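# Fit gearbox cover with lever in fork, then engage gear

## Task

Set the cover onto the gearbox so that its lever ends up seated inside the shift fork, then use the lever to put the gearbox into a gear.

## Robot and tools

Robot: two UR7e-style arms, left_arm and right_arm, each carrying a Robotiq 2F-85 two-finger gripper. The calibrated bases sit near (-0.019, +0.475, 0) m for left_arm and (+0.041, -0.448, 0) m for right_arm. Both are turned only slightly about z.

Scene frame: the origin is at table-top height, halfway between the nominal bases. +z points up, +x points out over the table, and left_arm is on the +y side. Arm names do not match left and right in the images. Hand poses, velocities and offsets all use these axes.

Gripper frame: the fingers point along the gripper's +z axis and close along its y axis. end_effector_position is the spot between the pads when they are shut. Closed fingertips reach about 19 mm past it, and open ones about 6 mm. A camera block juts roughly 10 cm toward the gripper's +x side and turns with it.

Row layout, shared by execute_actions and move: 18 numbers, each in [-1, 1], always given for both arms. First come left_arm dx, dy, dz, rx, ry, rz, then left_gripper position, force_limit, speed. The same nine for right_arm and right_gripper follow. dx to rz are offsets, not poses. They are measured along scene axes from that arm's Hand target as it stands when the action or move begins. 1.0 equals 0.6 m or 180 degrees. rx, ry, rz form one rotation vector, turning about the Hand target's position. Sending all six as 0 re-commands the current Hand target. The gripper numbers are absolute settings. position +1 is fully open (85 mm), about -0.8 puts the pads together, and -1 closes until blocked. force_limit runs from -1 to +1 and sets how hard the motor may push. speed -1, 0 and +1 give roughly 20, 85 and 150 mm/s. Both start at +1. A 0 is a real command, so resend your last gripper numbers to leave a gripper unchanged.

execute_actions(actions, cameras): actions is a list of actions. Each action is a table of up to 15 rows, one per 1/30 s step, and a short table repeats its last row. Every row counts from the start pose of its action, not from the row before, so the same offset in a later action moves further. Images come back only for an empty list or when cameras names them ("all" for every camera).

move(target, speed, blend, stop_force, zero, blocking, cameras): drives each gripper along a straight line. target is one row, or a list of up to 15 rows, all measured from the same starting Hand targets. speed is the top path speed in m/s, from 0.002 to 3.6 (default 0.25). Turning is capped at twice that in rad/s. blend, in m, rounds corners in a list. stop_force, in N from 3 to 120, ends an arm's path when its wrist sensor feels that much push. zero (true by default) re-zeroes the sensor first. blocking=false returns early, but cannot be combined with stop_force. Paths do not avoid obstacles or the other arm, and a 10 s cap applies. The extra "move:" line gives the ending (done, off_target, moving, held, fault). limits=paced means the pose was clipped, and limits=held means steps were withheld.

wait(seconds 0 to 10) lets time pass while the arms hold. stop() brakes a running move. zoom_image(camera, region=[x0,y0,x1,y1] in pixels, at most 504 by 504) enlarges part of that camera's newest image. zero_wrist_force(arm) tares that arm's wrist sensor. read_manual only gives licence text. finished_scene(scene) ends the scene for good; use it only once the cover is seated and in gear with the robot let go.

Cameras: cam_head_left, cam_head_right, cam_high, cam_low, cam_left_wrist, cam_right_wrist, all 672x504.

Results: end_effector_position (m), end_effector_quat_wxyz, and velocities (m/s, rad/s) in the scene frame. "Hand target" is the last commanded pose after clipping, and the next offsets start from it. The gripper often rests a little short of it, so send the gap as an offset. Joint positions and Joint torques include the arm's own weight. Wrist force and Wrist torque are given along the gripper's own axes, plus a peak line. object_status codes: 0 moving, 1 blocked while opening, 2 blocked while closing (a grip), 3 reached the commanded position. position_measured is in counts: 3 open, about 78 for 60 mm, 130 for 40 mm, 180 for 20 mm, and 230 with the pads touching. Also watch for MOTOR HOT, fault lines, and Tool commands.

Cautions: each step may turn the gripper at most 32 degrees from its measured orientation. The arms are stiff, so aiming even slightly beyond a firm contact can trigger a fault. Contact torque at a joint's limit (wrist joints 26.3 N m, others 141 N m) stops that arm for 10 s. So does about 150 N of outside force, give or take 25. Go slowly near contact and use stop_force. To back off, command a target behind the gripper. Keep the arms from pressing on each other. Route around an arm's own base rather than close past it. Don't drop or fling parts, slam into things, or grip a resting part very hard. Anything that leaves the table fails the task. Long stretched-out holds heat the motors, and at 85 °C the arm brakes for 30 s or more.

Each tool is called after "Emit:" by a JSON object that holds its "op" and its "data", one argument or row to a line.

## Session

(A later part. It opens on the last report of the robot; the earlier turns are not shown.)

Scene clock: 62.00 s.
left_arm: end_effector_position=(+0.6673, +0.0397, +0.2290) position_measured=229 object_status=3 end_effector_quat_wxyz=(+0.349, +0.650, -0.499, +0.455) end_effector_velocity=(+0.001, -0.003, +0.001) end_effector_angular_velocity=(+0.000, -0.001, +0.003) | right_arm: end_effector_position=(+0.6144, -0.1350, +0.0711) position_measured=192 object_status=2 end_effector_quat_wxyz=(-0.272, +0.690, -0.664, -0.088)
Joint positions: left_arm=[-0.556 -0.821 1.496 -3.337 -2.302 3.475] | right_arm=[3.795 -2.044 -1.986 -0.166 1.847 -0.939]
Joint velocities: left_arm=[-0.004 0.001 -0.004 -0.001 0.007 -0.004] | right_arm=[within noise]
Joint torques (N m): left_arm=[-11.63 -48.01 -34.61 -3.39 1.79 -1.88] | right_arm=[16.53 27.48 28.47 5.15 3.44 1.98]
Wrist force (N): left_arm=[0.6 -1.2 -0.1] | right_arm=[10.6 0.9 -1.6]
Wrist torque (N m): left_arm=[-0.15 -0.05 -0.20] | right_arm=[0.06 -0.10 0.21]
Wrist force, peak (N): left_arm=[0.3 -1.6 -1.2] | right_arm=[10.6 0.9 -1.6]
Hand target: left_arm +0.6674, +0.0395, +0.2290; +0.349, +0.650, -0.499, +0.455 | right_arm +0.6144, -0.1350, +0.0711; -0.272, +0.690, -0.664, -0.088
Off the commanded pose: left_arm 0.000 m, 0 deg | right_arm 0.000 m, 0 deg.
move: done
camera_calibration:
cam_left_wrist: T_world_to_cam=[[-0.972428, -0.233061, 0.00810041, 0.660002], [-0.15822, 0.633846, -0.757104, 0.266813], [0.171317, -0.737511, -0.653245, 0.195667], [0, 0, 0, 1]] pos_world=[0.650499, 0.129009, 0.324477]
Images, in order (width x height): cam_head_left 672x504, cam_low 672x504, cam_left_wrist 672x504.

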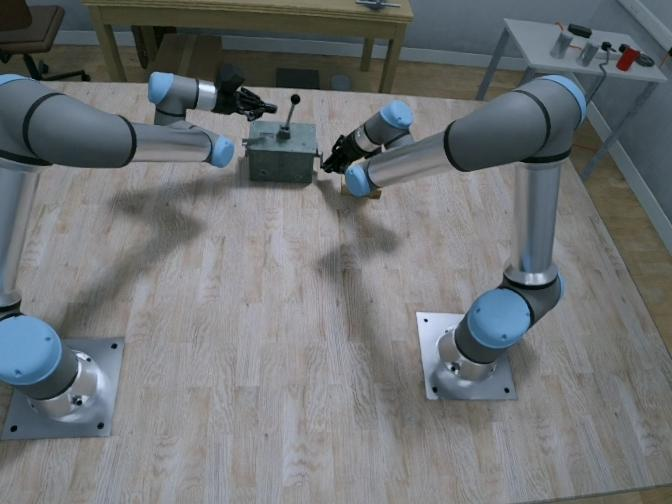

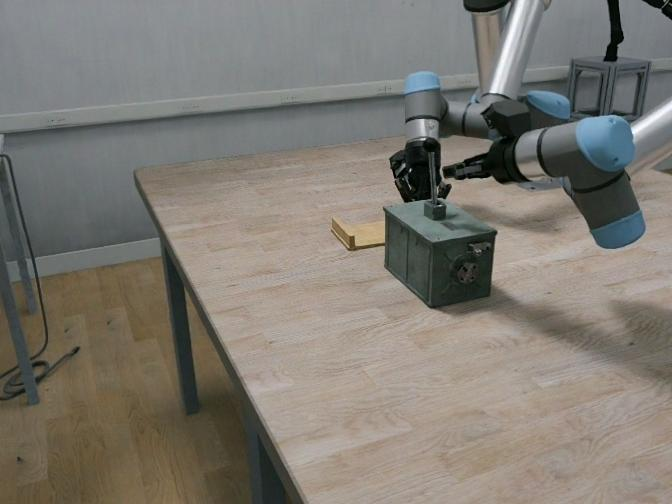

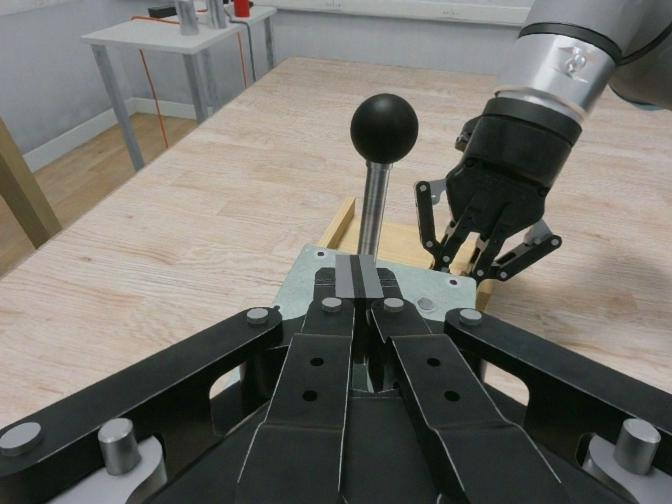

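Emit:
{"op": "move", "data": {
  "target": [0,0,0,0,0,0,-0.8,-1,0,0.0128,0.0,0.0353,0.0042,0.1388,0,-1,-0.4,-0.7],
  "speed": 0.2,
  "cameras": ["cam_low","cam_right_wrist"]
}}

Emit:
{"op": "zoom_image", "data": {
  "camera": "cam_low",
  "region": [440, 245, 485, 290]
}}

Emit:
{"op": "zoom_image", "data": {
  "camera": "cam_low",
  "region": [370, 120, 510, 310]
}}

Scene clock: 65.07 s.
left_arm: end_effector_position=(+0.6674, +0.0395, +0.2290) position_measured=229 object_status=3 end_effector_quat_wxyz=(+0.349, +0.650, -0.499, +0.455) | right_arm: end_effector_position=(+0.6222, -0.1351, +0.0923) position_measured=192 object_status=2 end_effector_quat_wxyz=(-0.127, +0.653, -0.707, -0.240)
Joint positions: left_arm=[-0.556 -0.821 1.495 -3.337 -2.301 3.475] | right_arm=[3.697 -2.098 -1.679 -0.792 2.102 -0.954]
Joint torques (N m): left_arm=[-12.16 -47.62 -34.74 -0.37 1.64 -2.48] | right_arm=[13.21 53.08 15.76 2.01 -0.34 1.73]
Wrist force (N): left_arm=[0.5 -1.3 -0.1] | right_arm=[4.8 2.4 1.2]
Wrist torque (N m): left_arm=[-0.17 -0.02 -0.17] | right_arm=[0.02 -0.25 0.19]
Wrist force, peak (N): left_arm=[0.7 -1.5 -0.1] | right_arm=[4.9 -5.0 9.2]
Hand target: left_arm +0.6674, +0.0395, +0.2290; +0.349, +0.650, -0.499, +0.455 | right_arm +0.6221, -0.1350, +0.0923; -0.127, +0.653, -0.707, -0.240
Off the commanded pose: left_arm 0.000 m, 0 deg | right_arm 0.000 m, 0 deg.
move: done
camera_calibration:
cam_right_wrist: T_world_to_cam=[[-0.979198, 0.0218998, 0.201721, 0.599653], [0.167208, 0.650275, 0.741069, -0.0609567], [-0.114945, 0.759383, -0.64041, 0.362852], [0, 0, 0, 1]] pos_world=[0.639079, -0.249037, 0.156585]
Images, in order (width x height): cam_low 672x504, cam_right_wrist 672x504.

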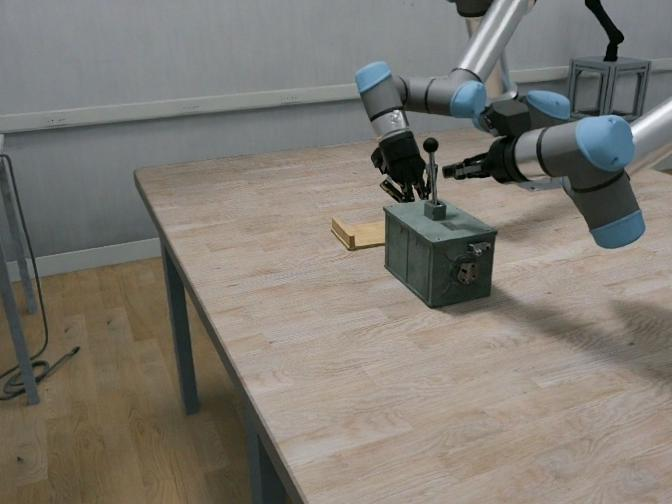

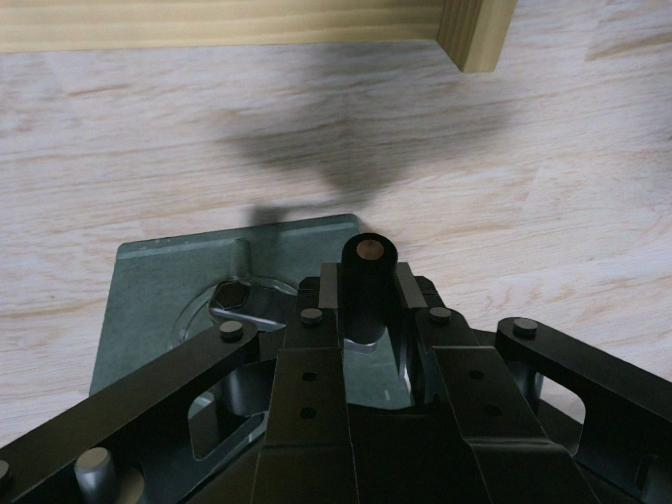

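Scaled by 11.200.

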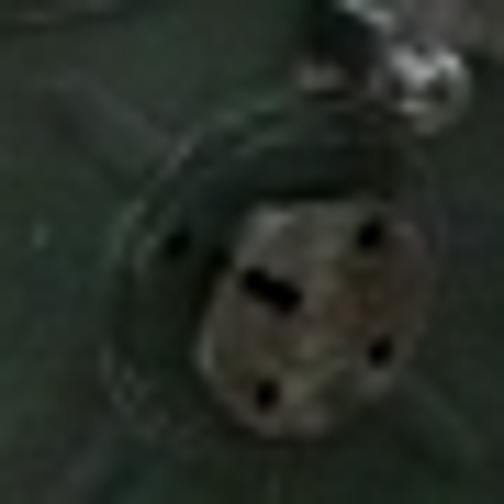

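Scaled by 2.653.

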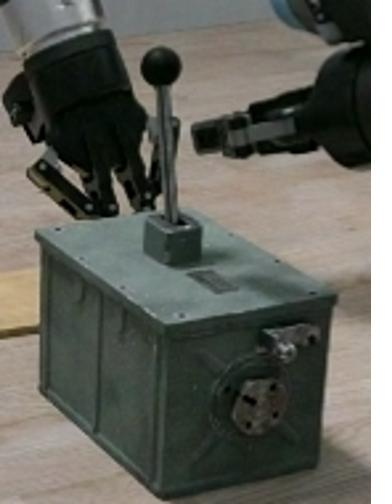

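Emit:
{"op": "move", "data": {
  "target": [
    [0,0.0,0,0,0,0,-0.8,-1,0,0,0,0,0,0,0,0.0,-0.4,-0.7],
    [0.0,0.05,0,0,0,0,-0.8,-1,0,0.0225,-0.0833,0.1426,0,0,0,0.0,-0.4,-0.7]
  ],
  "speed": [0.05,0.2],
  "cameras": ["cam_low","cam_right_wrist","cam_left_wrist","cam_high","cam_head_left"]
}}

Emit:
{"op": "zoom_image", "data": {
  "camera": "cam_low",
  "region": [370, 120, 510, 310]
}}

Emit:
{"op": "zoom_image", "data": {
  "camera": "cam_low",
  "region": [440, 245, 485, 290]
}}

Scene clock: 67.13 s.
left_arm: end_effector_position=(+0.6674, +0.0696, +0.2290) position_measured=229 object_status=3 end_effector_quat_wxyz=(+0.349, +0.650, -0.499, +0.455) | right_arm: end_effector_position=(+0.6357, -0.1850, +0.1780) position_measured=129 object_status=3 end_effector_quat_wxyz=(-0.127, +0.653, -0.707, -0.240)
Joint positions: left_arm=[-0.515 -0.842 1.532 -3.335 -2.338 3.501] | right_arm=[3.616 -1.99 -1.581 -1.045 2.112 -1.047]
Joint torques (N m): left_arm=[-12.65 -48.58 -34.85 -1.43 1.6 -2.27] | right_arm=[13.29 29.54 16.45 1.75 -0.17 2.33]
Wrist force (N): left_arm=[0.5 -1.3 0.0] | right_arm=[3.0 0.0 3.7]
Wrist torque (N m): left_arm=[-0.15 -0.02 -0.21] | right_arm=[-0.04 -0.21 -0.01]
Wrist force, peak (N): left_arm=[1.3 -0.8 0.6] | right_arm=[3.3 0.3 6.6]
Hand target: left_arm +0.6674, +0.0695, +0.2290; +0.349, +0.650, -0.499, +0.455 | right_arm +0.6356, -0.1850, +0.1779; -0.127, +0.653, -0.707, -0.240
Off the commanded pose: left_arm 0.000 m, 0 deg | right_arm 0.000 m, 0 deg.
move: done
camera_calibration:
cam_left_wrist: T_world_to_cam=[[-0.972376, -0.233275, 0.00816998, 0.666924], [-0.158432, 0.633889, -0.757023, 0.248029], [0.171416, -0.737406, -0.653337, 0.217594], [0, 0, 0, 1]] pos_world=[0.650498, 0.158809, 0.324477]
cam_right_wrist: T_world_to_cam=[[-0.97921, 0.0219455, 0.201659, 0.596716], [0.167209, 0.650158, 0.741172, -0.0942703], [-0.114845, 0.759482, -0.64031, 0.457196], [0, 0, 0, 1]] pos_world=[0.652579, -0.299037, 0.242284]
Images, in order (width x height): cam_head_left 672x504, cam_high 672x504, cam_low 672x504, cam_left_wrist 672x504, cam_right_wrist 672x504.

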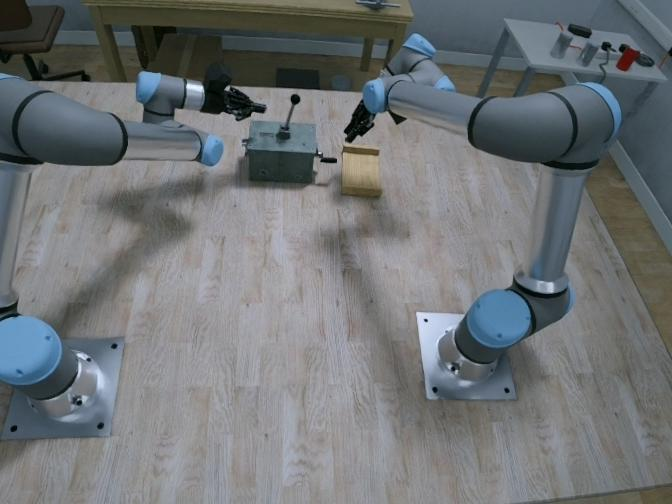

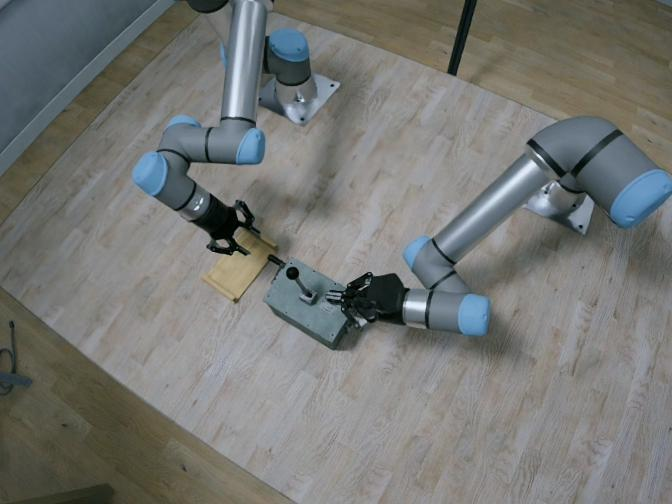

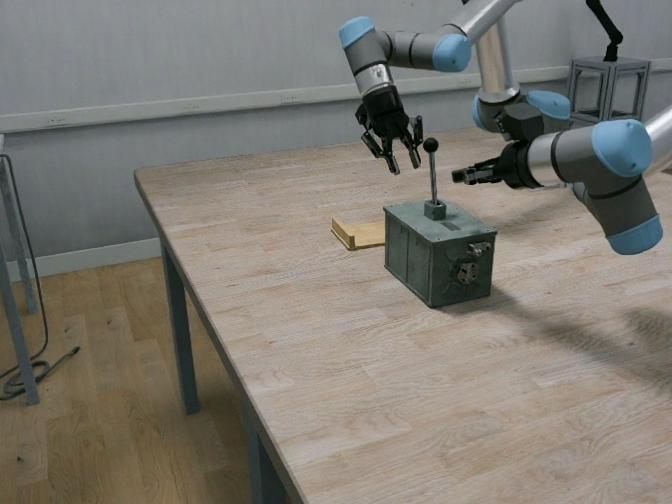

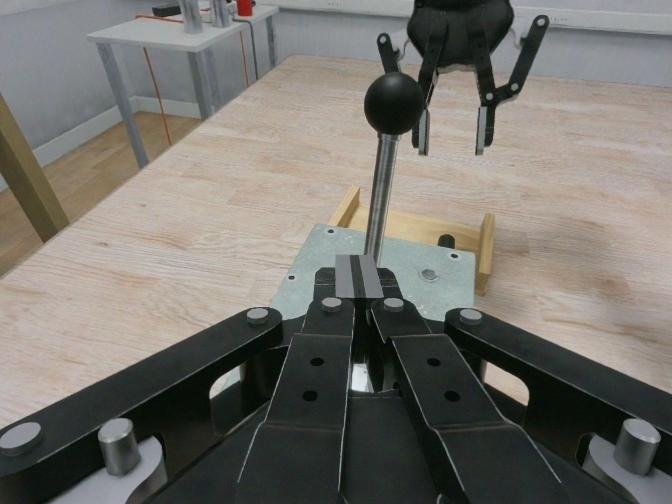

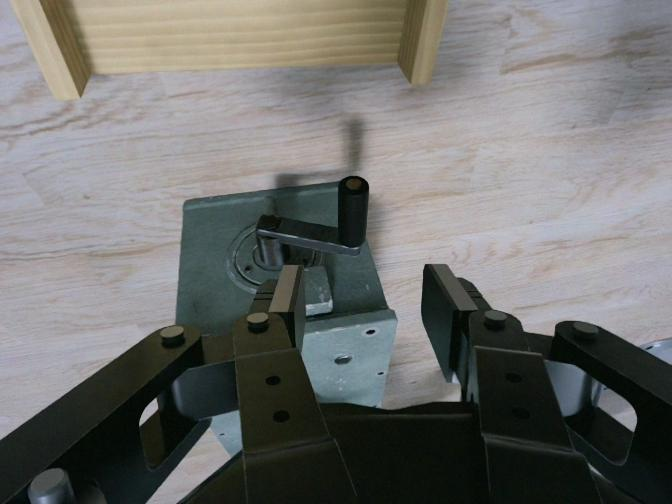

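Scaled by 2.653.

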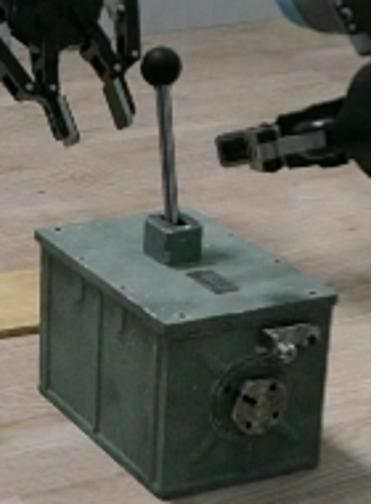

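Scaled by 11.200.

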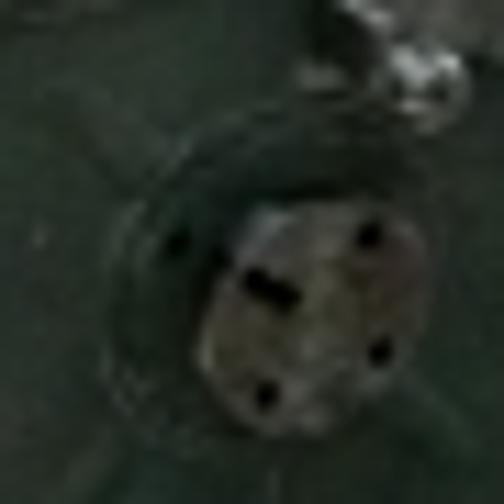

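Emit:
{"op": "finished_scene", "data": {
  "scene": 2
}}

The scene is finished: the task was done.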